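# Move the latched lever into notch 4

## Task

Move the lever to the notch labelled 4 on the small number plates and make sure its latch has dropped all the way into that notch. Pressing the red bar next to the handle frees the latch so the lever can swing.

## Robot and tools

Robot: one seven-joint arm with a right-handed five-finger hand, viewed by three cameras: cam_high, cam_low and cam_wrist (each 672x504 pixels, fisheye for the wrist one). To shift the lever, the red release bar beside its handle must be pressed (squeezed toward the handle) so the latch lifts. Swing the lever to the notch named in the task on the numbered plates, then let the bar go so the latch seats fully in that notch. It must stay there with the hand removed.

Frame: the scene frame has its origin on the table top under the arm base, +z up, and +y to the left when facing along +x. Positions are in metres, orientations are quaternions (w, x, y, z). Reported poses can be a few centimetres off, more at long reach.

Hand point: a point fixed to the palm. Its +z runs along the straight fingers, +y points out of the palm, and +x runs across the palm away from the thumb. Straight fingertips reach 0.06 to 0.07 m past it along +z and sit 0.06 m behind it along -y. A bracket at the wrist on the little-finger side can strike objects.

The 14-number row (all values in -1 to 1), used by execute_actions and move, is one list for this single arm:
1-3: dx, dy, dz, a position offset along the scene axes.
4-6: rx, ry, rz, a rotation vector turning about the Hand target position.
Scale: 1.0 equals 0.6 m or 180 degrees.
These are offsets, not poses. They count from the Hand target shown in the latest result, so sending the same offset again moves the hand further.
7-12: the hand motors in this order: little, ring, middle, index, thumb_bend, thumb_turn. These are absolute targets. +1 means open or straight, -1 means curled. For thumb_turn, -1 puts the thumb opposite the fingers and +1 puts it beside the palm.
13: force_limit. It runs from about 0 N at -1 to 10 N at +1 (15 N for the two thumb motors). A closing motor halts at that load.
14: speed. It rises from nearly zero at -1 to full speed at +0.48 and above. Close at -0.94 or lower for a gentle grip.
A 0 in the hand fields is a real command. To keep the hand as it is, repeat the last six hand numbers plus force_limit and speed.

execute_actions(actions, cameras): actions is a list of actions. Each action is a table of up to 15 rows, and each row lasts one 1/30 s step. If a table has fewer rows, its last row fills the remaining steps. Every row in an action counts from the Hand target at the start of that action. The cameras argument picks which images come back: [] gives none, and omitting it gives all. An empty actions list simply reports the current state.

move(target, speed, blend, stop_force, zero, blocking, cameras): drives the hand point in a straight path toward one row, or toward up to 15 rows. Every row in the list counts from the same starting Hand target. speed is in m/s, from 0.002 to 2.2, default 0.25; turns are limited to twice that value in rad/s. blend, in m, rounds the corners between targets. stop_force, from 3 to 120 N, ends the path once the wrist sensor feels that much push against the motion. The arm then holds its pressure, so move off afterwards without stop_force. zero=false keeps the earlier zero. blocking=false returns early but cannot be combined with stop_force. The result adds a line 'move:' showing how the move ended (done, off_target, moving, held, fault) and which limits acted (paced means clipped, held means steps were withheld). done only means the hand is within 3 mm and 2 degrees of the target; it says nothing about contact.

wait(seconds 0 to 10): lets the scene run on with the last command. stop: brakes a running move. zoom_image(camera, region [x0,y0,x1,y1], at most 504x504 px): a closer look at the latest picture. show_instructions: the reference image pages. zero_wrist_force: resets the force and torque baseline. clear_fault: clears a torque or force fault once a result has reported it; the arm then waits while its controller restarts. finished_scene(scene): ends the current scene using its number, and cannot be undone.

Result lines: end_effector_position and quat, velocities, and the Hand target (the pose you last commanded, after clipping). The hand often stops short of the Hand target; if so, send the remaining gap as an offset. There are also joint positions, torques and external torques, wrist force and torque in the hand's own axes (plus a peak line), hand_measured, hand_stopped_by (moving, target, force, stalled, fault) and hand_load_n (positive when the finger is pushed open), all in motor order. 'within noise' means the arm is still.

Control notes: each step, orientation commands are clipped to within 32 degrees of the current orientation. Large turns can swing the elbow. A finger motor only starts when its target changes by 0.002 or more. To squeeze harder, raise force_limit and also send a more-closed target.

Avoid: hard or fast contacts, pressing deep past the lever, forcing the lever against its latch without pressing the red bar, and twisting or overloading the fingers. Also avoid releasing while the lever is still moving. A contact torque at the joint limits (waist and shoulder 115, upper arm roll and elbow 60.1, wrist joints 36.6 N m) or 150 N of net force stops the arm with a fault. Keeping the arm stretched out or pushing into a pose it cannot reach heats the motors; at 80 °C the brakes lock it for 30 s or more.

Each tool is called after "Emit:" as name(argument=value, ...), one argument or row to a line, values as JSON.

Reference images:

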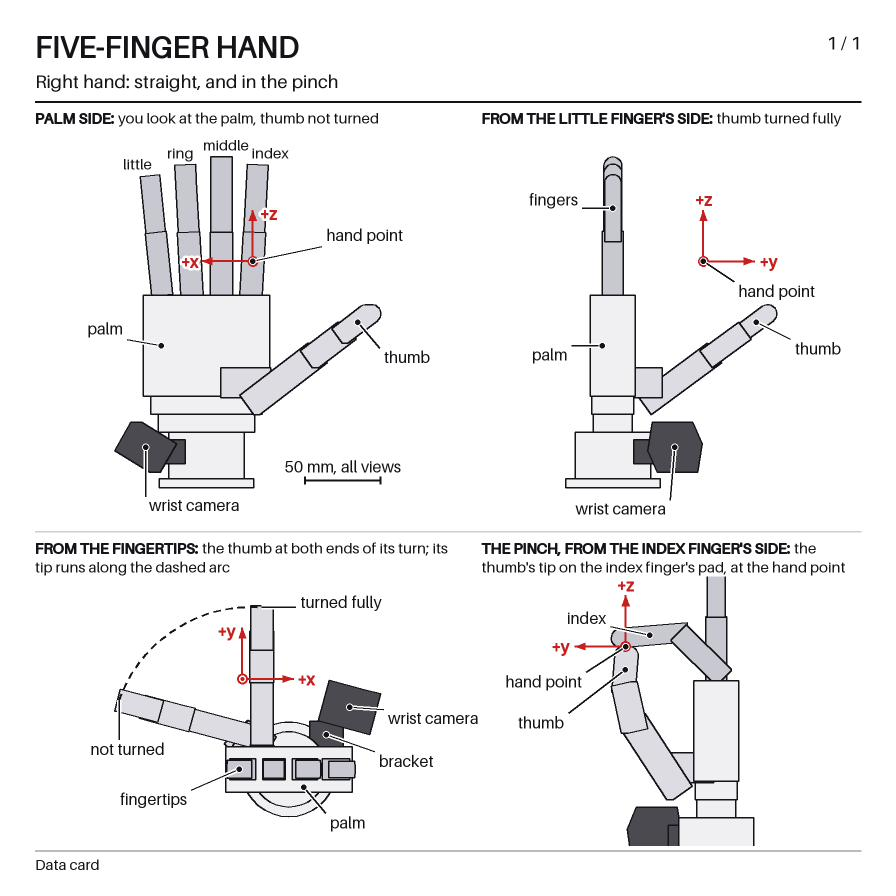

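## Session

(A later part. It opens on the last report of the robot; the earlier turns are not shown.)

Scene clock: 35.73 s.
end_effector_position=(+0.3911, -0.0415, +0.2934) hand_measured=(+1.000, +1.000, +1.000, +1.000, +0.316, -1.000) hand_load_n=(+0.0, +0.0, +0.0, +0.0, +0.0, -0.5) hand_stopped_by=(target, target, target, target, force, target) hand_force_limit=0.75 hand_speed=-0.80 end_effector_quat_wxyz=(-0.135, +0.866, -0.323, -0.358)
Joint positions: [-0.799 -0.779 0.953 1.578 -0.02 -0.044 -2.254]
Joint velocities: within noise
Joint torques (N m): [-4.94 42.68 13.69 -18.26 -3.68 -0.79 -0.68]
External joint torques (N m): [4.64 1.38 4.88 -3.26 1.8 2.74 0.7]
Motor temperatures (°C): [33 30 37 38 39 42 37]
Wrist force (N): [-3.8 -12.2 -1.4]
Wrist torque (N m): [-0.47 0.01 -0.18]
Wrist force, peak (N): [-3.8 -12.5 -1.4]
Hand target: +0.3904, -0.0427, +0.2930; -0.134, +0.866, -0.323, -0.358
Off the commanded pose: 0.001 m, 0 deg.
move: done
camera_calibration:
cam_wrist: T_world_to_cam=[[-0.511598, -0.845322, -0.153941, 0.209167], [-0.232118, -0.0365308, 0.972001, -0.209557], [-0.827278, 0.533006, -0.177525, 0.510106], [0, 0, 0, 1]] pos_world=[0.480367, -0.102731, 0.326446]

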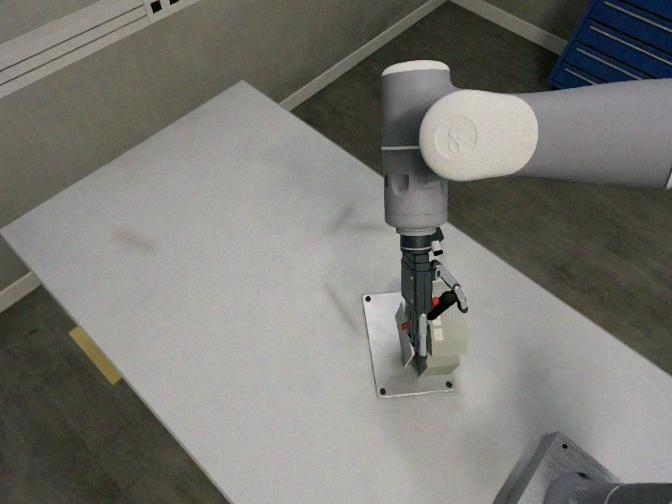

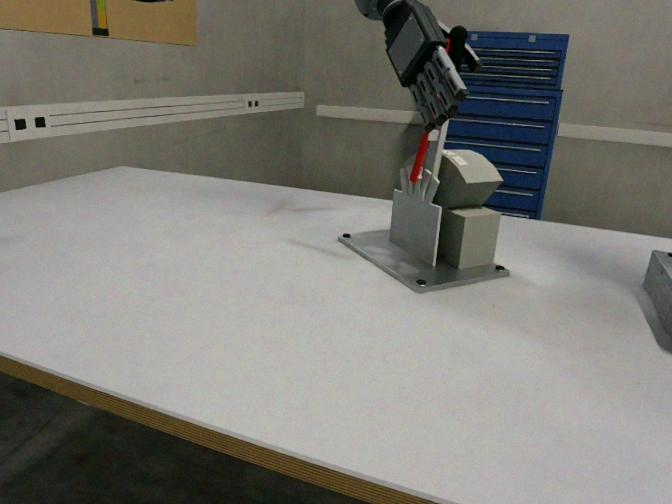

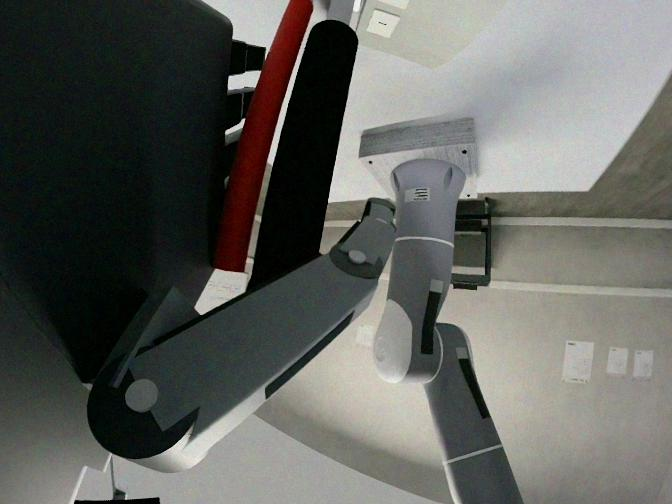

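Emit:
move(
  target=[-0.0085,-0.0098,0,0,0,0,1,1,1,1,-0.7,-1,0.75,-0.8],
  speed=0.03,
  stop_force=40,
)

Emit:
move(
  target=[0,0,0,0,0,0,1,1,1,1,-0.8,-1,0.9,-0.8],
)

Emit:
zoom_image(
  camera="cam_low",
  region=[380, 100, 480, 220],
)

Emit:
zoom_image(
  camera="cam_high",
  region=[390, 230, 490, 380],
)

Scene clock: 37.60 s.
end_effector_position=(+0.3898, -0.0426, +0.2935) hand_measured=(+1.000, +1.000, +1.000, +1.000, +0.316, -1.000) hand_load_n=(+0.0, +0.0, +0.0, +0.0, +0.0, +0.0) hand_stopped_by=(target, target, target, target, force, target) hand_force_limit=0.75 hand_speed=-0.80 end_effector_quat_wxyz=(-0.137, +0.866, -0.323, -0.356)
Joint positions: [-0.804 -0.773 0.951 1.584 -0.015 -0.04 -2.262]
Joint velocities: within noise
Joint torques (N m): [-17.22 48.33 4.95 -12.18 -7.93 -11.12 -1.57]
External joint torques (N m): [16.92 -4.47 13.5 -9.39 6.05 13.07 1.59]
Motor temperatures (°C): [33 30 37 38 39 42 37]
Wrist force (N): [13.3 -53.4 6.6]
Wrist torque (N m): [-5.65 -0.54 0.36]
Wrist force, peak (N): [13.6 -56.7 7.5]
Hand target: +0.3872, -0.0463, +0.2930; -0.134, +0.866, -0.323, -0.359 (not the last commanded pose)
Off the commanded pose: 0.008 m, 0 deg.
move: contact
camera_calibration:
cam_wrist: T_world_to_cam=[[-0.512356, -0.843908, -0.159093, 0.2094], [-0.236532, -0.0394152, 0.970824, -0.208061], [-0.825557, 0.535038, -0.179416, 0.509578], [0, 0, 0, 1]] pos_world=[0.47876, -0.10413, 0.326731]

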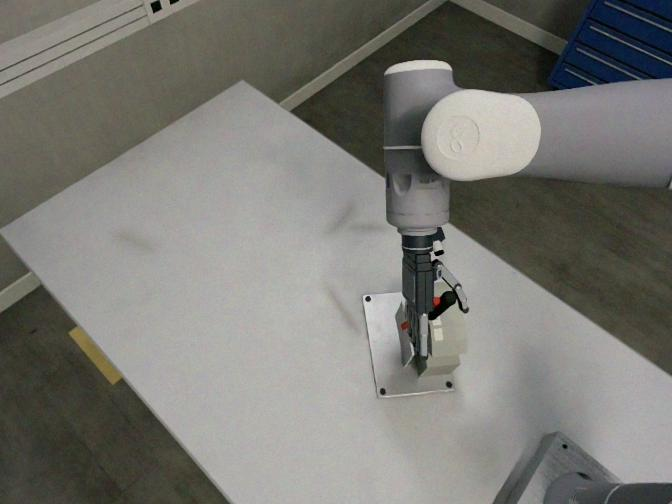

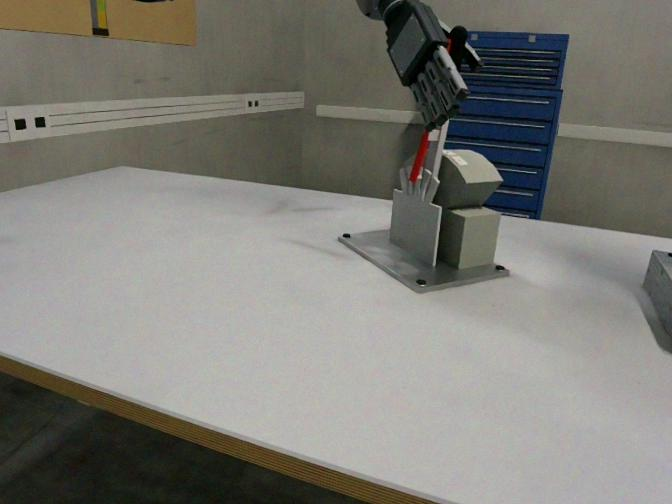

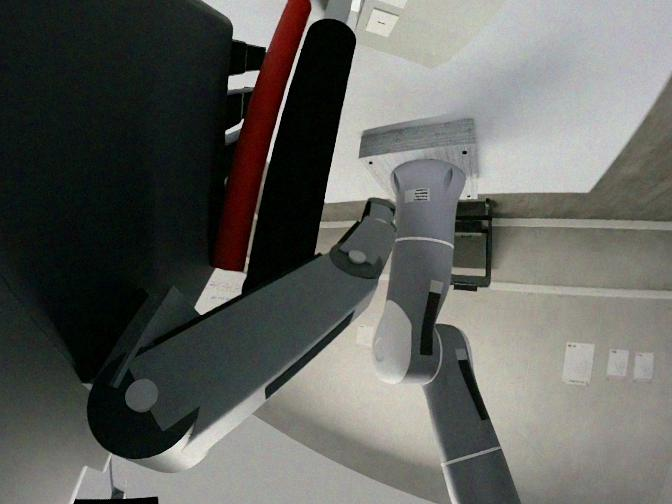

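Scene clock: 39.33 s.
end_effector_position=(+0.3897, -0.0428, +0.2935) hand_measured=(+1.000, +1.000, +1.000, +1.000, -0.102, -1.000) hand_load_n=(+0.0, +0.0, +0.0, +0.0, +15.5, +0.5) hand_stopped_by=(target, target, target, target, force, target) hand_force_limit=0.90 hand_speed=-0.80 end_effector_quat_wxyz=(-0.137, +0.866, -0.323, -0.356)
Joint positions: [-0.8 -0.768 0.944 1.583 -0.01 -0.04 -2.266]
Joint velocities: within noise
Joint torques (N m): [-16.83 46.91 5.14 -12.81 -7.6 -9.93 -1.64]
External joint torques (N m): [16.53 -3.01 13.13 -8.85 5.71 11.88 1.66]
Motor temperatures (°C): [33 30 37 38 39 42 37]
Wrist force (N): [9.9 -49.7 4.5]
Wrist torque (N m): [-4.97 -0.44 0.28]
Wrist force, peak (N): [12.9 -53.6 6.5]
Hand target: +0.3872, -0.0463, +0.2930; -0.134, +0.866, -0.323, -0.359
Off the commanded pose: 0.004 m, 0 deg.
move: off_target
camera_calibration:
cam_wrist: T_world_to_cam=[[-0.512396, -0.843925, -0.158877, 0.209211], [-0.2365, -0.039177, 0.970841, -0.208085], [-0.825541, 0.535029, -0.179514, 0.509573], [0, 0, 0, 1]] pos_world=[0.47866, -0.10423, 0.326731]

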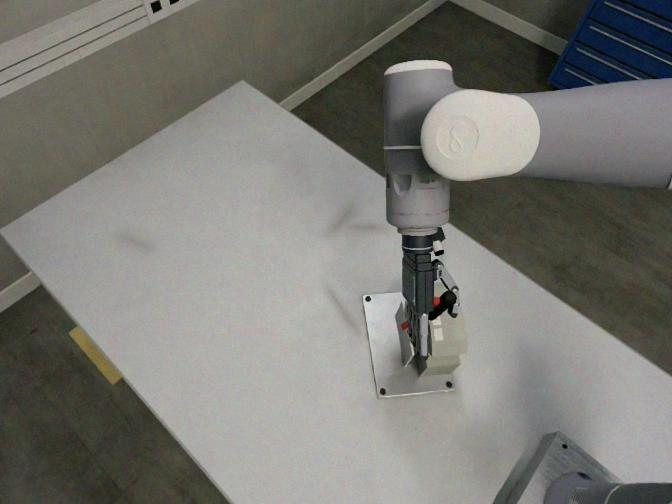

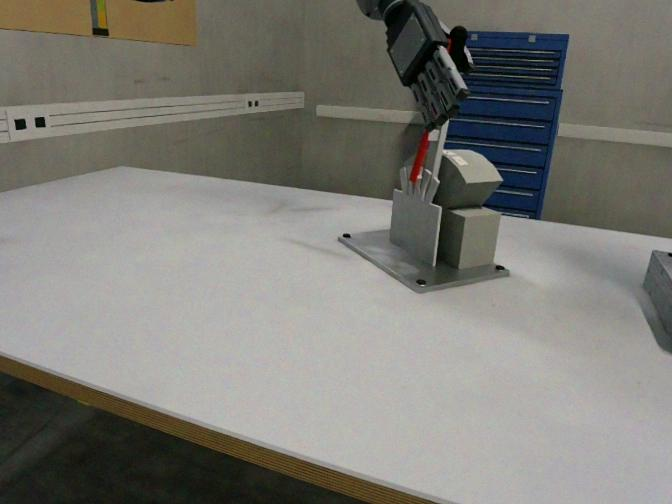

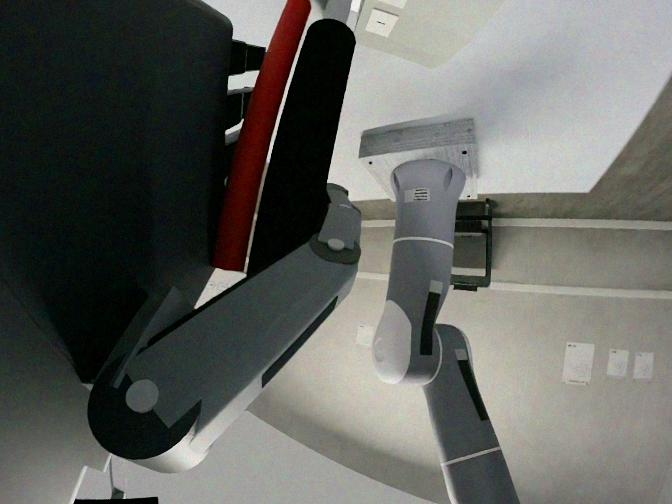

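Scaled by 4.200.

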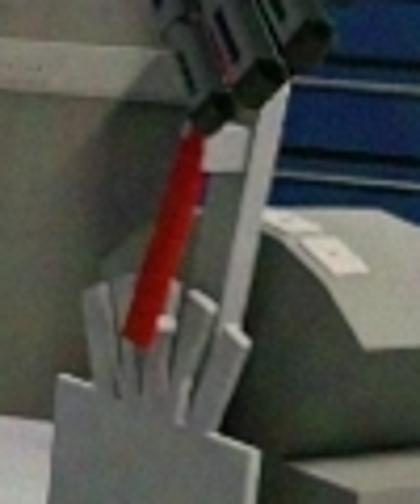

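Scaled by 3.360.

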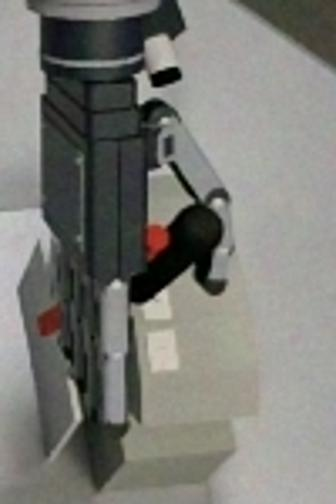

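Emit:
move(
  target=[
    [0.0452,-0.0328,0.0108,0.0309,0.0356,0,1,1,1,1,-0.8,-1,0.9,-0.8],
    [0.0877,-0.0697,0.0132,0.0618,0.0713,0,1,1,1,1,-0.8,-1,0.9,-0.8],
  ],
  speed=0.05,
  blend=0.005,
)

Emit:
zoom_image(
  camera="cam_low",
  region=[380, 100, 480, 220],
)

Emit:
zoom_image(
  camera="cam_high",
  region=[390, 230, 490, 380],
)

Scene clock: 47.57 s.
end_effector_position=(+0.4402, -0.0873, +0.3015) hand_measured=(+1.000, +1.000, +1.000, +1.000, -0.102, -1.000) hand_load_n=(+0.0, +0.0, +0.0, +0.0, +19.5, +3.0) hand_stopped_by=(target, target, target, target, force, target) hand_force_limit=0.90 hand_speed=-0.80 end_effector_quat_wxyz=(-0.181, +0.803, -0.299, -0.482)
Joint positions: [-0.694 -1.065 0.875 1.116 0.038 -0.452 -2.247]
Joint velocities: within noise
Joint torques (N m): [-2.79 52.71 15.65 -17.86 -2.11 0.15 -0.53]
External joint torques (N m): [2.43 5.15 4.23 -1.68 1.69 0.7 0.55]
Motor temperatures (°C): [33 30 37 38 39 42 37]
Wrist force (N): [-10.3 -5.5 -1.3]
Wrist torque (N m): [-0.21 0.27 -0.34]
Wrist force, peak (N): [10.3 -49.7 5.1]
Hand target: +0.4398, -0.0882, +0.3010; -0.180, +0.803, -0.300, -0.482
Off the commanded pose: 0.001 m, 0 deg.
move: done
camera_calibration:
cam_wrist: T_world_to_cam=[[-0.550417, -0.811573, -0.195936, 0.229382], [-0.0118208, -0.227086, 0.973803, -0.321949], [-0.834806, 0.538314, 0.115399, 0.492001], [0, 0, 0, 1]] pos_world=[0.533176, -0.151801, 0.301683]

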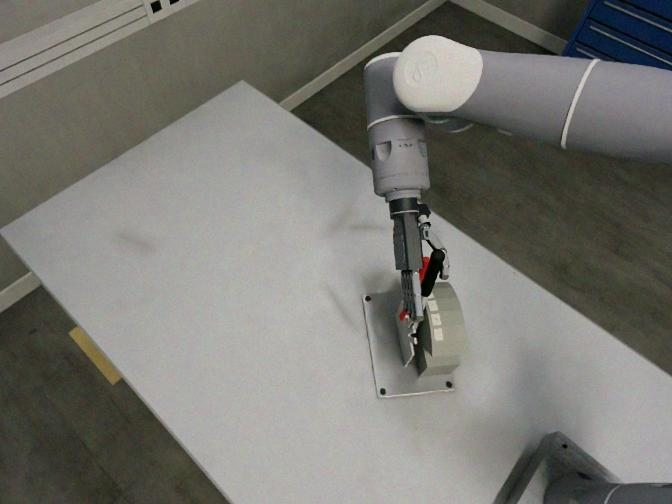

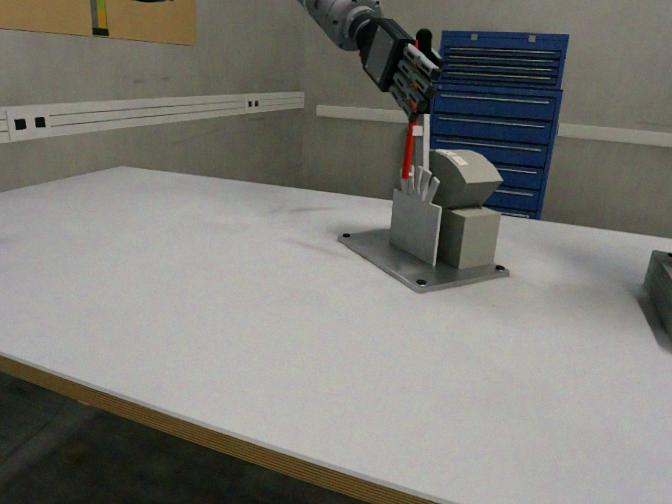

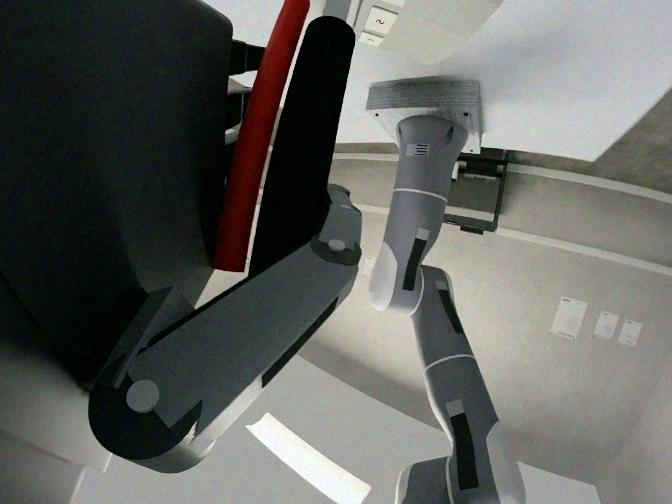

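Scaled by 4.200.

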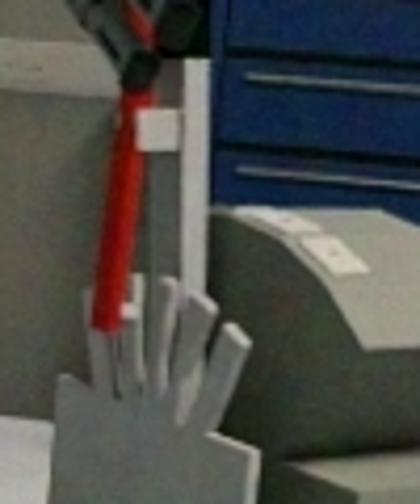

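Scaled by 3.360.

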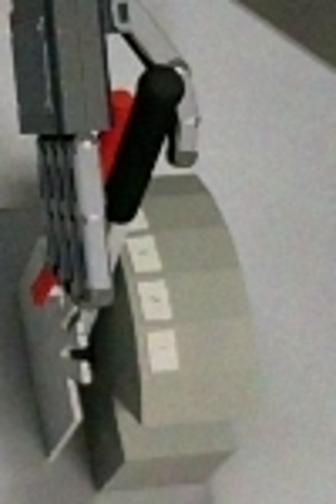

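Emit:
move(
  target=[
    [0.0425,-0.0369,-0.0058,0.0309,0.0356,0,1,1,1,1,-0.8,-1,0.9,-0.8],
    [0.0839,-0.0728,-0.02,0.0618,0.0713,0,1,1,1,1,-0.8,-1,0.9,-0.8],
  ],
  speed=0.05,
  blend=0.005,
)

Emit:
zoom_image(
  camera="cam_low",
  region=[360, 100, 480, 220],
)

Emit:
zoom_image(
  camera="cam_high",
  region=[390, 200, 490, 380],
)

Scene clock: 52.73 s.
end_effector_position=(+0.4905, -0.1319, +0.2902) hand_measured=(+1.000, +1.000, +1.000, +1.000, -0.102, -1.000) hand_load_n=(+0.0, +0.0, +0.0, -0.5, +20.5, +8.5) hand_stopped_by=(target, target, target, target, force, target) hand_force_limit=0.90 hand_speed=-0.80 end_effector_quat_wxyz=(-0.223, +0.724, -0.270, -0.595)
Joint positions: [-0.519 -1.445 0.875 0.427 0.133 -0.95 -2.129]
Joint velocities: within noise
Joint torques (N m): [0.83 56.87 9.94 -13.01 0.22 0.72 -0.85]
External joint torques (N m): [-1.25 12.55 3.2 -3.91 1.11 -0.89 0.87]
Motor temperatures (°C): [33 31 37 38 39 42 37]
Wrist force (N): [-18.9 -1.1 -7.1]
Wrist torque (N m): [-0.08 0.64 -0.45]
Wrist force, peak (N): [-23.0 -2.3 -9.4]
Hand target: +0.4901, -0.1318, +0.2890; -0.222, +0.723, -0.270, -0.596
Off the commanded pose: 0.001 m, 0 deg.
move: done
camera_calibration:
cam_wrist: T_world_to_cam=[[-0.597215, -0.771052, -0.220936, 0.254293], [0.197936, -0.408612, 0.890987, -0.423194], [-0.777275, 0.48838, 0.396648, 0.442871], [0, 0, 0, 1]] pos_world=[0.579866, -0.193138, 0.257579]

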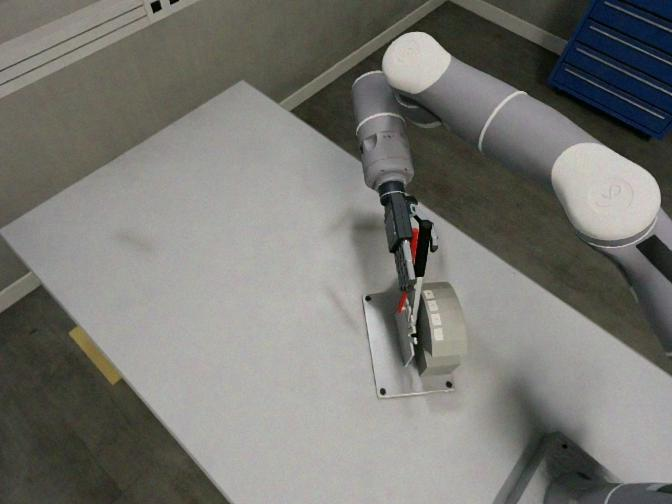

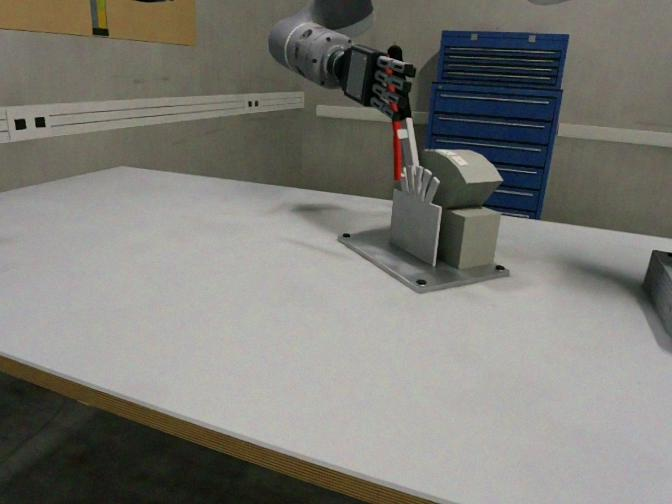

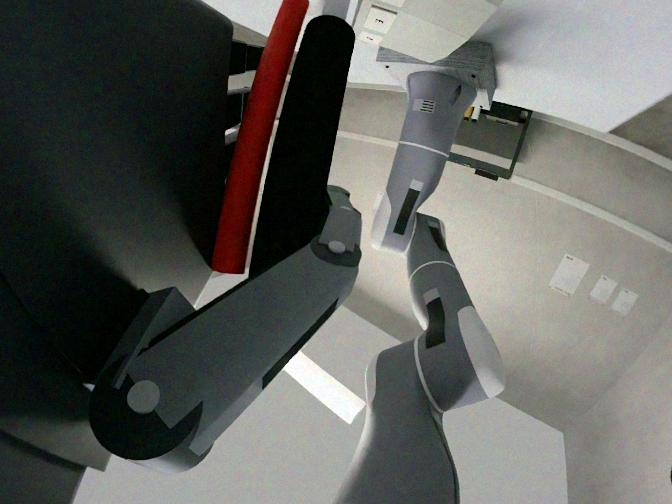

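Scaled by 4.200.

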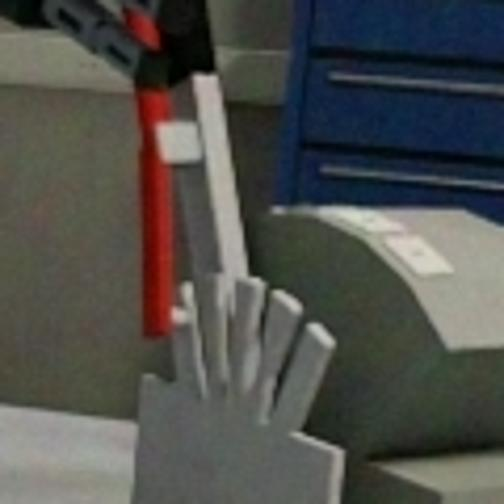

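Scaled by 2.800.

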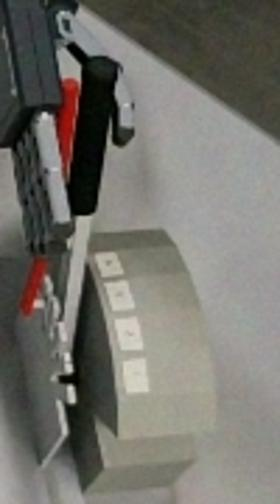

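Emit:
move(
  target=[0.0109,0.0126,0,0,0,0,1,1,1,1,0.4,-1,0.9,-0.6],
  speed=0.03,
)

Emit:
zoom_image(
  camera="cam_low",
  region=[360, 100, 480, 220],
)

Emit:
zoom_image(
  camera="cam_high",
  region=[390, 200, 490, 380],
)

Scene clock: 55.37 s.
end_effector_position=(+0.4965, -0.1245, +0.2889) hand_measured=(+1.000, +1.000, +1.000, +1.000, +0.400, -1.000) hand_load_n=(+0.0, +0.0, +0.0, +0.0, +0.0, -0.5) hand_stopped_by=(target, target, target, target, target, target) hand_force_limit=0.90 hand_speed=-0.60 end_effector_quat_wxyz=(-0.222, +0.723, -0.270, -0.596)
Joint positions: [-0.498 -1.459 0.882 0.396 0.135 -0.956 -2.115]
Joint velocities: within noise
Joint torques (N m): [-0.01 68.24 13.16 -16.47 1.98 -0.36 -0.14]
External joint torques (N m): [-0.42 1.5 -0.47 -0.32 -0.59 0.2 0.17]
Motor temperatures (°C): [33 31 37 38 39 42 37]
Wrist force (N): [-2.1 -0.1 -0.4]
Wrist torque (N m): [-0.18 0.09 -0.12]
Wrist force, peak (N): [-2.8 23.5 3.9]
Hand target: +0.4967, -0.1243, +0.2890; -0.222, +0.723, -0.270, -0.596
Off the commanded pose: 0.000 m, 0 deg.
move: done
camera_calibration:
cam_wrist: T_world_to_cam=[[-0.596954, -0.771745, -0.219214, 0.262631], [0.200164, -0.407869, 0.890829, -0.421203], [-0.776904, 0.487906, 0.397955, 0.44379], [0, 0, 0, 1]] pos_world=[0.585871, -0.185639, 0.256184]

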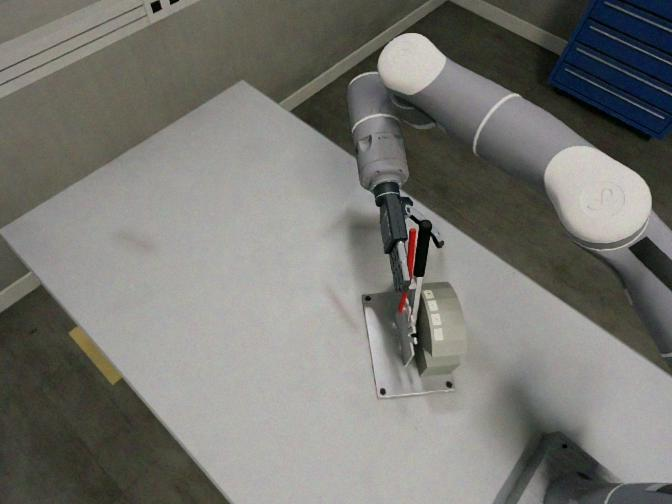

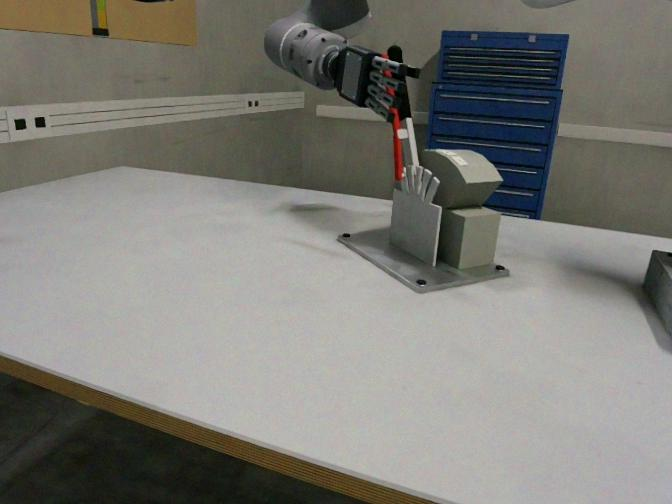

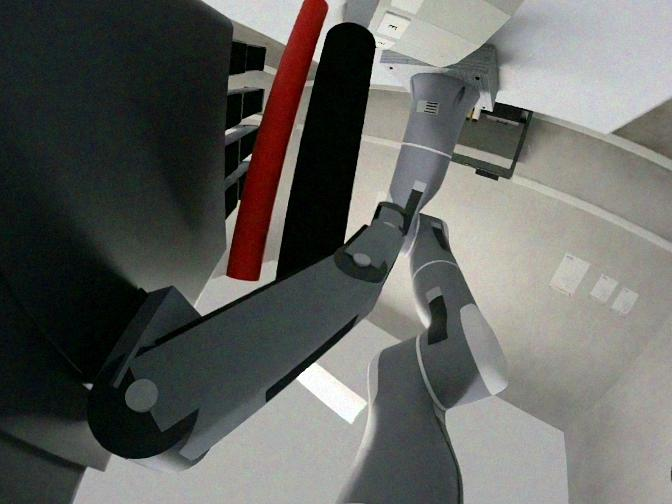

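Scaled by 4.200.

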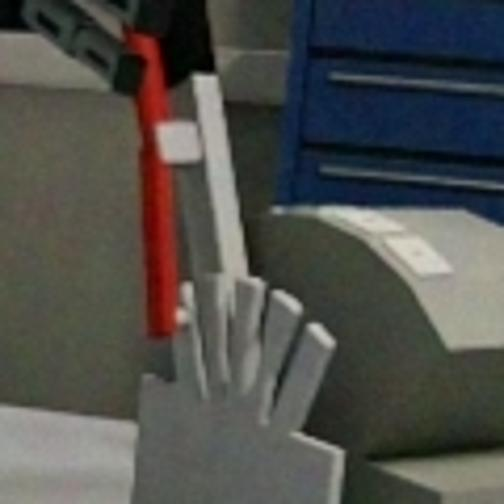

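Scaled by 2.800.

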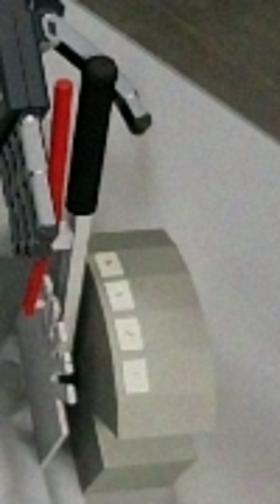

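Emit:
move(
  target=[-0.0066,-0.0075,0,0,0,0,1,1,1,1,0.4,-1,0.9,-0.6],
  speed=0.03,
  cameras=[],
)

Emit:
move(
  target=[0,0,0,0,0,0,1,1,1,1,-0.6,-1,0.6,-0.8],
  cameras=["cam_wrist"],
)

Emit:
move(
  target=[-0.0168,0.0147,0.0068,-0.0127,-0.0147,0,1,1,1,1,-0.6,-1,0.6,-0.8],
  speed=0.03,
)

Emit:
zoom_image(
  camera="cam_low",
  region=[360, 100, 480, 220],
)

Scene clock: 58.27 s.
end_effector_position=(+0.4927, -0.1286, +0.2890) hand_measured=(+1.000, +1.000, +1.000, +1.000, +0.400, -1.000) hand_load_n=(+0.0, +0.0, +0.0, +0.0, +0.0, +0.0) hand_stopped_by=(target, target, target, target, target, target) hand_force_limit=0.90 hand_speed=-0.60 end_effector_quat_wxyz=(-0.222, +0.723, -0.270, -0.596)
Joint positions: [-0.51 -1.452 0.879 0.416 0.133 -0.951 -2.123]
Joint velocities: within noise
Joint torques (N m): [-1.16 68.83 12.99 -16.19 1.3 -0.72 -0.34]
External joint torques (N m): [0.73 0.72 0 -0.65 0.05 0.55 0.37]
Motor temperatures (°C): [33 31 37 38 39 42 37]
Wrist force (N): [-2.6 -2.0 -0.7]
Wrist torque (N m): [-0.22 0.08 -0.10]
Wrist force, peak (N): [-2.6 -2.0 -0.7]
Hand target: +0.4927, -0.1288, +0.2890; -0.222, +0.723, -0.270, -0.596
Off the commanded pose: 0.000 m, 0 deg.
move: done
No camera images: "cameras" was empty.

Scene clock: 59.80 s.
end_effector_position=(+0.4926, -0.1291, +0.2890) hand_measured=(+1.000, +1.000, +1.000, +1.000, +0.046, -1.000) hand_load_n=(+0.0, +0.0, +0.0, +0.0, +10.5, +0.5) hand_stopped_by=(target, target, target, target, force, target) hand_force_limit=0.60 hand_speed=-0.80 end_effector_quat_wxyz=(-0.222, +0.723, -0.270, -0.596)
Joint positions: [-0.511 -1.451 0.879 0.416 0.132 -0.952 -2.123]
Joint velocities: within noise
Joint torques (N m): [1.96 67.24 13.88 -16.06 2.31 0.93 -0.3]
External joint torques (N m): [-2.39 2.3 -0.89 -0.78 -0.96 -1.1 0.32]
Motor temperatures (°C): [33 31 37 38 39 42 37]
Wrist force (N): [-4.9 4.4 -0.9]
Wrist torque (N m): [-0.15 0.18 -0.04]
Wrist force, peak (N): [-5.1 5.6 -1.0]
Hand target: +0.4927, -0.1288, +0.2890; -0.222, +0.723, -0.270, -0.596
Off the commanded pose: 0.000 m, 0 deg.
move: done
camera_calibration:
cam_wrist: T_world_to_cam=[[-0.597201, -0.771623, -0.218973, 0.256881], [0.200052, -0.407666, 0.890947, -0.422314], [-0.776743, 0.488268, 0.397824, 0.442973], [0, 0, 0, 1]] pos_world=[0.58197, -0.190238, 0.256285]
Images, in order (width x height): cam_wrist 672x504.

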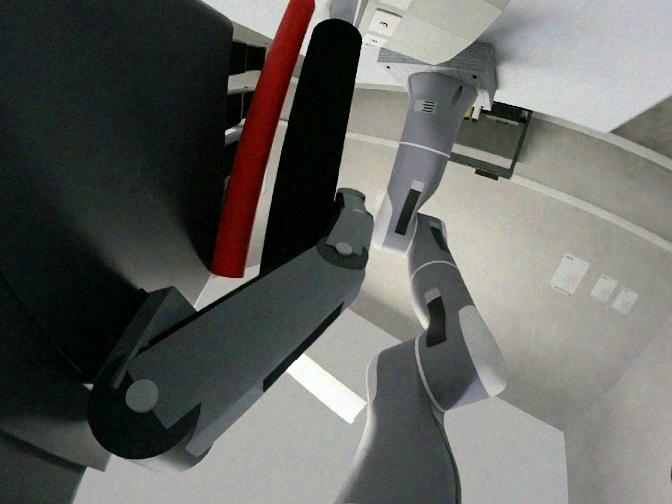

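Scene clock: 61.10 s.
end_effector_position=(+0.4825, -0.1204, +0.2929) hand_measured=(+1.000, +1.000, +1.000, +1.000, +0.046, -1.000) hand_load_n=(+0.0, +0.0, +0.0, +0.0, +10.0, -2.0) hand_stopped_by=(target, target, target, target, force, target) hand_force_limit=0.60 hand_speed=-0.80 end_effector_quat_wxyz=(-0.213, +0.741, -0.277, -0.573)
Joint positions: [-0.564 -1.355 0.865 0.608 0.105 -0.826 -2.166]
Joint velocities: within noise
Joint torques (N m): [1.63 67.82 17.75 -16.03 2.45 -0.27 -0.19]
External joint torques (N m): [-2.04 -0.35 -1.96 -1.47 -1.52 0.29 0.22]
Motor temperatures (°C): [33 31 37 38 39 42 37]
Wrist force (N): [2.2 2.4 -3.7]
Wrist torque (N m): [-0.10 -0.04 0.08]
Wrist force, peak (N): [-3.1 3.0 -7.7]
Hand target: +0.4826, -0.1200, +0.2930; -0.214, +0.741, -0.276, -0.573
Off the commanded pose: 0.000 m, 0 deg.
move: done
camera_calibration:
cam_wrist: T_world_to_cam=[[-0.587296, -0.780325, -0.214887, 0.251277], [0.15838, -0.371165, 0.91496, -0.402798], [-0.793725, 0.503319, 0.341572, 0.455844], [0, 0, 0, 1]] pos_world=[0.573184, -0.182862, 0.266837]

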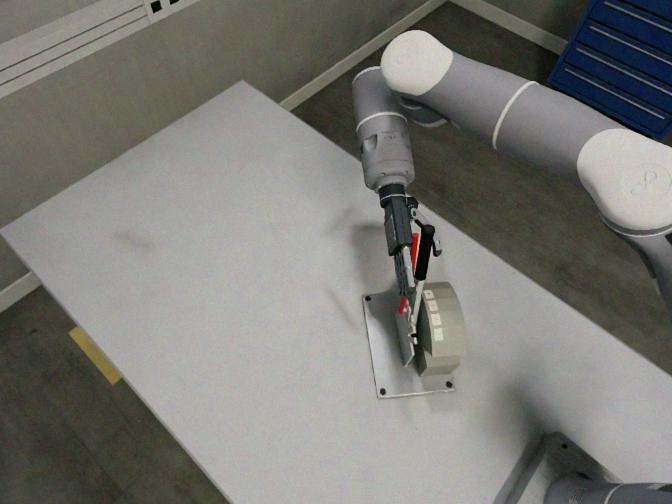

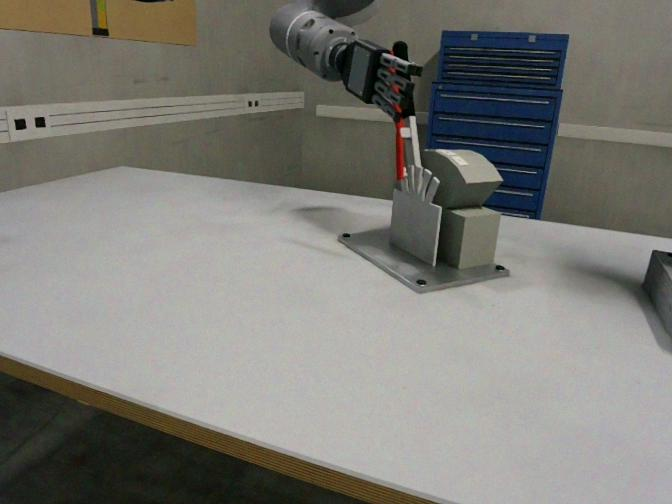

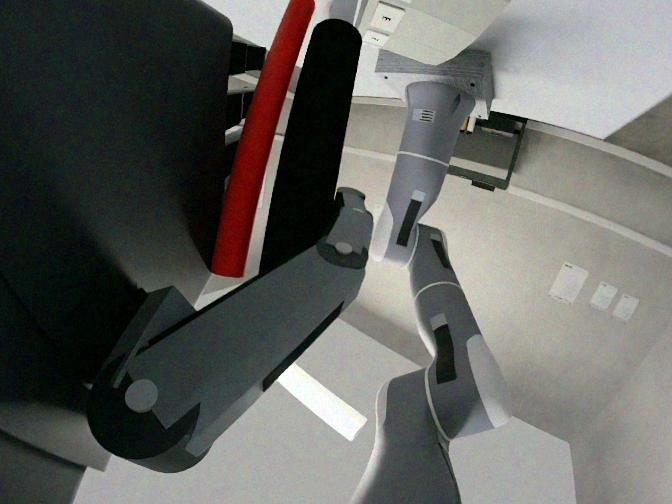

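Scaled by 4.200.

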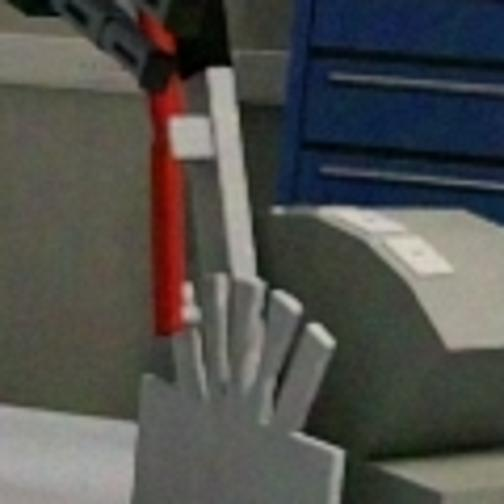

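Emit:
move(
  target=[0.0131,0.0151,0,0,0,0,1,1,1,1,0.5,-1,0.6,-0.6],
  speed=0.03,
  cameras=["cam_low","cam_wrist"],
)

Emit:
zoom_image(
  camera="cam_low",
  region=[360, 100, 480, 220],
)

Scene clock: 62.80 s.
end_effector_position=(+0.4903, -0.1111, +0.2930) hand_measured=(+1.000, +1.000, +1.000, +1.000, +0.500, -1.000) hand_load_n=(+0.0, +0.0, +0.0, +0.0, +0.0, -0.5) hand_stopped_by=(target, target, target, target, target, target) hand_force_limit=0.60 hand_speed=-0.60 end_effector_quat_wxyz=(-0.214, +0.741, -0.276, -0.573)
Joint positions: [-0.542 -1.369 0.874 0.579 0.108 -0.829 -2.149]
Joint velocities: within noise
Joint torques (N m): [0.21 66.45 16.08 -16.98 1.81 -0.15 -0.13]
External joint torques (N m): [-0.63 1.42 -0.59 -0.36 -0.79 0.19 0.16]
Motor temperatures (°C): [33 31 37 38 39 42 37]
Wrist force (N): [-2.0 0.3 -0.7]
Wrist torque (N m): [-0.15 0.09 -0.13]
Wrist force, peak (N): [3.1 27.0 -2.7]
Hand target: +0.4905, -0.1109, +0.2930; -0.214, +0.741, -0.276, -0.573
Off the commanded pose: 0.000 m, 0 deg.
move: done
camera_calibration:
cam_wrist: T_world_to_cam=[[-0.586986, -0.780372, -0.215562, 0.263242], [0.158501, -0.371876, 0.91465, -0.400672], [-0.79393, 0.50272, 0.341976, 0.457293], [0, 0, 0, 1]] pos_world=[0.581085, -0.173464, 0.266836]
Images, in order (width x height): cam_low 672x504, cam_wrist 672x504.

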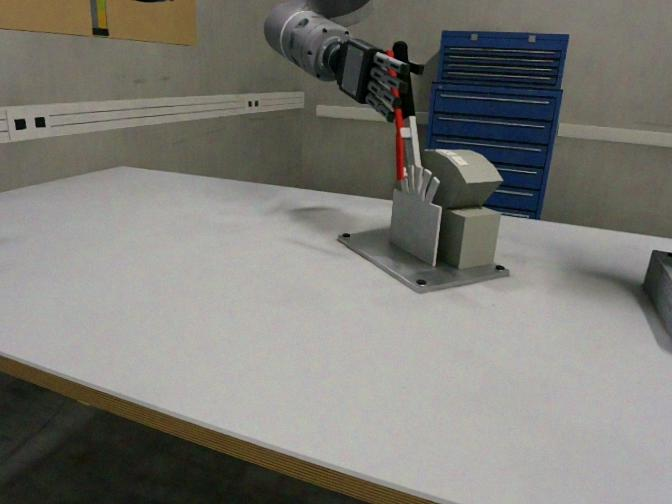

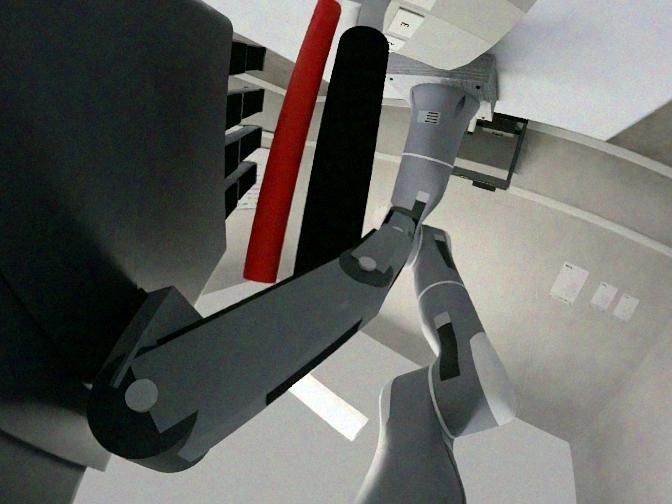

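Scaled by 4.200.

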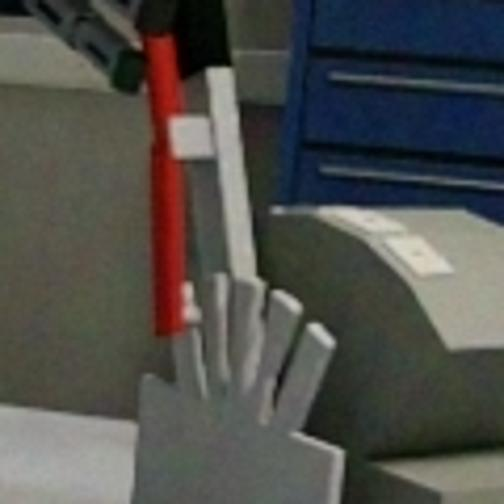

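Emit:
move(
  target=[-0.0131,-0.0151,0,0,0,0,1,1,1,1,0.5,-1,0.6,-0.6],
  speed=0.03,
  cameras=[],
)

Emit:
move(
  target=[0,0,0,0,0,0,1,1,1,1,-0.6,-1,0.6,-0.8],
  cameras=[],
)

Emit:
move(
  target=[-0.0145,0.0125,0.005,-0.0109,-0.0126,0,1,1,1,1,-0.6,-1,0.6,-0.8],
  speed=0.03,
  cameras=["cam_low"],
)

Emit:
zoom_image(
  camera="cam_low",
  region=[360, 100, 480, 220],
)

Emit:
move(
  target=[0.0131,0.0151,0,0,0,0,1,1,1,1,0.5,-1,0.6,-0.6],
  speed=0.03,
  cameras=["cam_low","cam_wrist"],
)

Emit:
zoom_image(
  camera="cam_low",
  region=[360, 100, 480, 220],
)

Scene clock: 64.80 s.
end_effector_position=(+0.4826, -0.1199, +0.2931) hand_measured=(+1.000, +1.000, +1.000, +1.000, +0.500, -1.000) hand_load_n=(+0.0, +0.0, +0.0, +0.0, +0.0, -0.5) hand_stopped_by=(target, target, target, target, target, target) hand_force_limit=0.60 hand_speed=-0.60 end_effector_quat_wxyz=(-0.214, +0.741, -0.276, -0.573)
Joint positions: [-0.565 -1.357 0.871 0.608 0.102 -0.825 -2.163]
Joint velocities: within noise
Joint torques (N m): [-1.17 66.53 15.77 -16.59 0.91 -0.54 -0.34]
External joint torques (N m): [0.76 0.93 0.09 -0.79 0.05 0.56 0.37]
Motor temperatures (°C): [33 32 37 38 39 42 37]
Wrist force (N): [-0.7 -1.6 -1.4]
Wrist torque (N m): [-0.16 -0.05 -0.05]
Wrist force, peak (N): [-1.4 -1.8 -1.7]
Hand target: +0.4826, -0.1200, +0.2930; -0.214, +0.741, -0.276, -0.573
Off the commanded pose: 0.000 m, 0 deg.
move: done
No camera images: "cameras" was empty.

Scene clock: 66.70 s.
end_effector_position=(+0.4825, -0.1203, +0.2931) hand_measured=(+1.000, +1.000, +1.000, +1.000, +0.042, -1.000) hand_load_n=(+0.0, +0.0, +0.0, +0.0, +11.5, +0.5) hand_stopped_by=(target, target, target, target, force, target) hand_force_limit=0.60 hand_speed=-0.80 end_effector_quat_wxyz=(-0.214, +0.741, -0.276, -0.573)
Joint positions: [-0.565 -1.357 0.871 0.608 0.102 -0.826 -2.163]
Joint velocities: within noise
Joint torques (N m): [2.41 65.06 16.86 -16.57 2.13 1.35 -0.26]
External joint torques (N m): [-2.82 2.4 -1.01 -0.82 -1.18 -1.33 0.28]
Motor temperatures (°C): [33 32 37 38 39 42 37]
Wrist force (N): [-3.1 5.5 -1.7]
Wrist torque (N m): [-0.06 0.03 0.01]
Wrist force, peak (N): [-3.8 6.5 -1.6]
Hand target: +0.4826, -0.1200, +0.2930; -0.214, +0.741, -0.276, -0.573
Off the commanded pose: 0.000 m, 0 deg.
move: done
No camera images: "cameras" was empty.

Scene clock: 67.83 s.
end_effector_position=(+0.4738, -0.1130, +0.2959) hand_measured=(+1.000, +1.000, +1.000, +1.000, +0.042, -1.000) hand_load_n=(+0.0, +0.0, +0.0, +0.0, +10.0, -2.0) hand_stopped_by=(target, target, target, target, force, target) hand_force_limit=0.60 hand_speed=-0.80 end_effector_quat_wxyz=(-0.206, +0.756, -0.282, -0.554)
Joint positions: [-0.6 -1.286 0.868 0.74 0.081 -0.734 -2.188]
Joint velocities: within noise
Joint torques (N m): [1.75 66.63 19.82 -16.44 2.32 -0.1 -0.19]
External joint torques (N m): [-2.14 -1.08 -2.37 -1.41 -1.69 0.29 0.21]
Motor temperatures (°C): [33 32 37 38 39 42 37]
Wrist force (N): [3.0 2.6 -4.3]
Wrist torque (N m): [-0.04 -0.21 0.16]
Wrist force, peak (N): [-2.2 3.9 -8.3]
Hand target: +0.4739, -0.1125, +0.2960; -0.207, +0.756, -0.282, -0.554
Off the commanded pose: 0.001 m, 0 deg.
move: done
Images, in order (width x height): cam_low 672x504.

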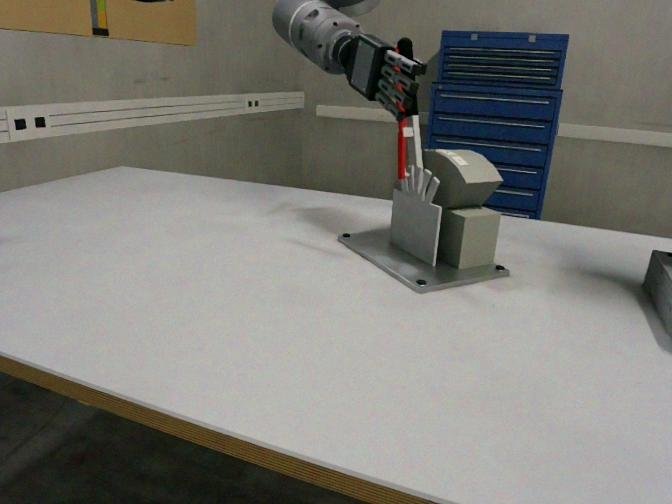

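Scaled by 4.200.

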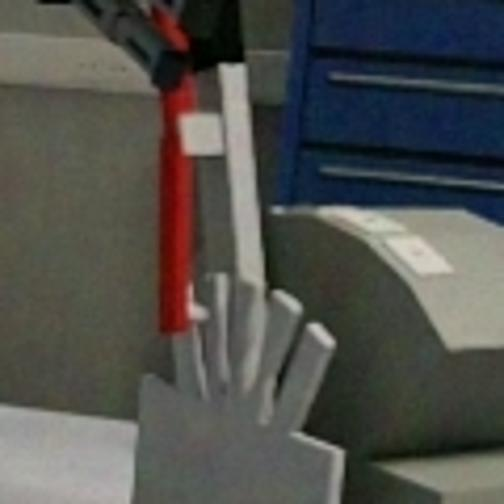

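Scene clock: 68.93 s.
end_effector_position=(+0.4816, -0.1037, +0.2960) hand_measured=(+1.000, +1.000, +1.000, +1.000, +0.500, -1.000) hand_load_n=(+0.5, +0.0, +0.0, +0.0, +0.0, -1.0) hand_stopped_by=(target, target, target, target, target, target) hand_force_limit=0.60 hand_speed=-0.60 end_effector_quat_wxyz=(-0.206, +0.756, -0.282, -0.554)
Joint positions: [-0.58 -1.299 0.877 0.715 0.084 -0.735 -2.173]
Joint velocities: within noise
Joint torques (N m): [0.2 64.69 17.96 -17.34 1.51 0.06 -0.11]
External joint torques (N m): [-0.61 1.27 -0.68 -0.37 -0.8 0.15 0.13]
Motor temperatures (°C): [33 32 37 38 39 42 37]
Wrist force (N): [-1.5 -0.1 -1.3]
Wrist torque (N m): [-0.20 0.06 -0.13]
Wrist force, peak (N): [3.8 27.6 -3.8]
Hand target: +0.4818, -0.1034, +0.2960; -0.207, +0.756, -0.282, -0.554
Off the commanded pose: 0.000 m, 0 deg.
move: done
camera_calibration:
cam_wrist: T_world_to_cam=[[-0.578448, -0.787767, -0.211709, 0.258517], [0.122011, -0.340173, 0.932414, -0.383643], [-0.806543, 0.513522, 0.292889, 0.467261], [0, 0, 0, 1]] pos_world=[0.573213, -0.166803, 0.275589]
Images, in order (width x height): cam_low 672x504, cam_wrist 672x504.

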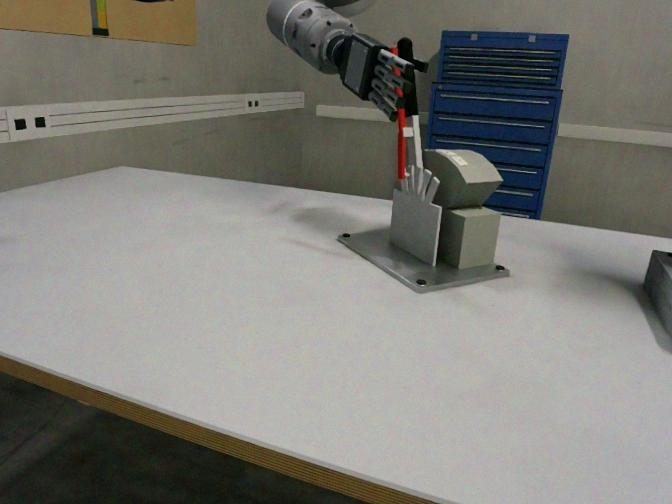

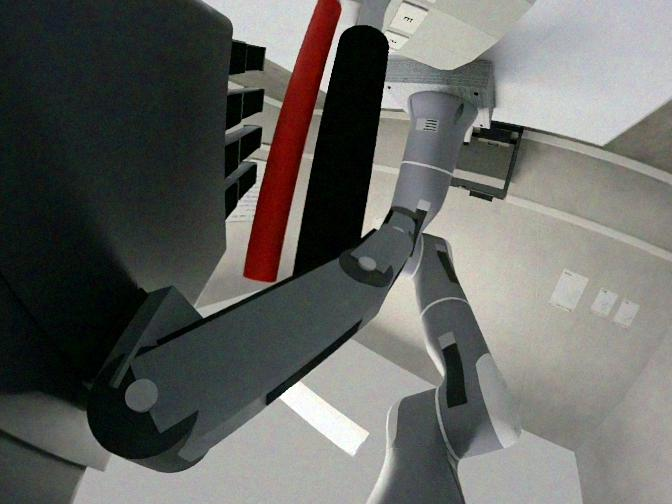

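Scaled by 4.200.

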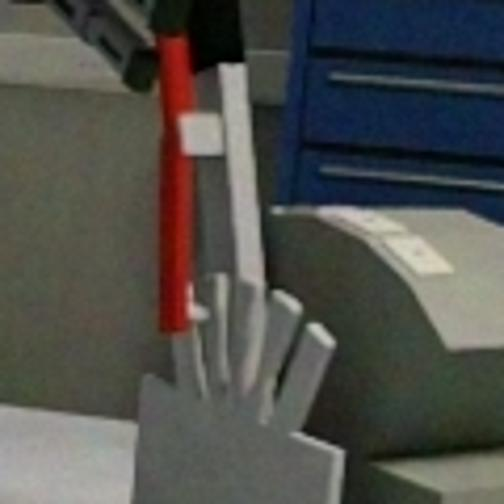

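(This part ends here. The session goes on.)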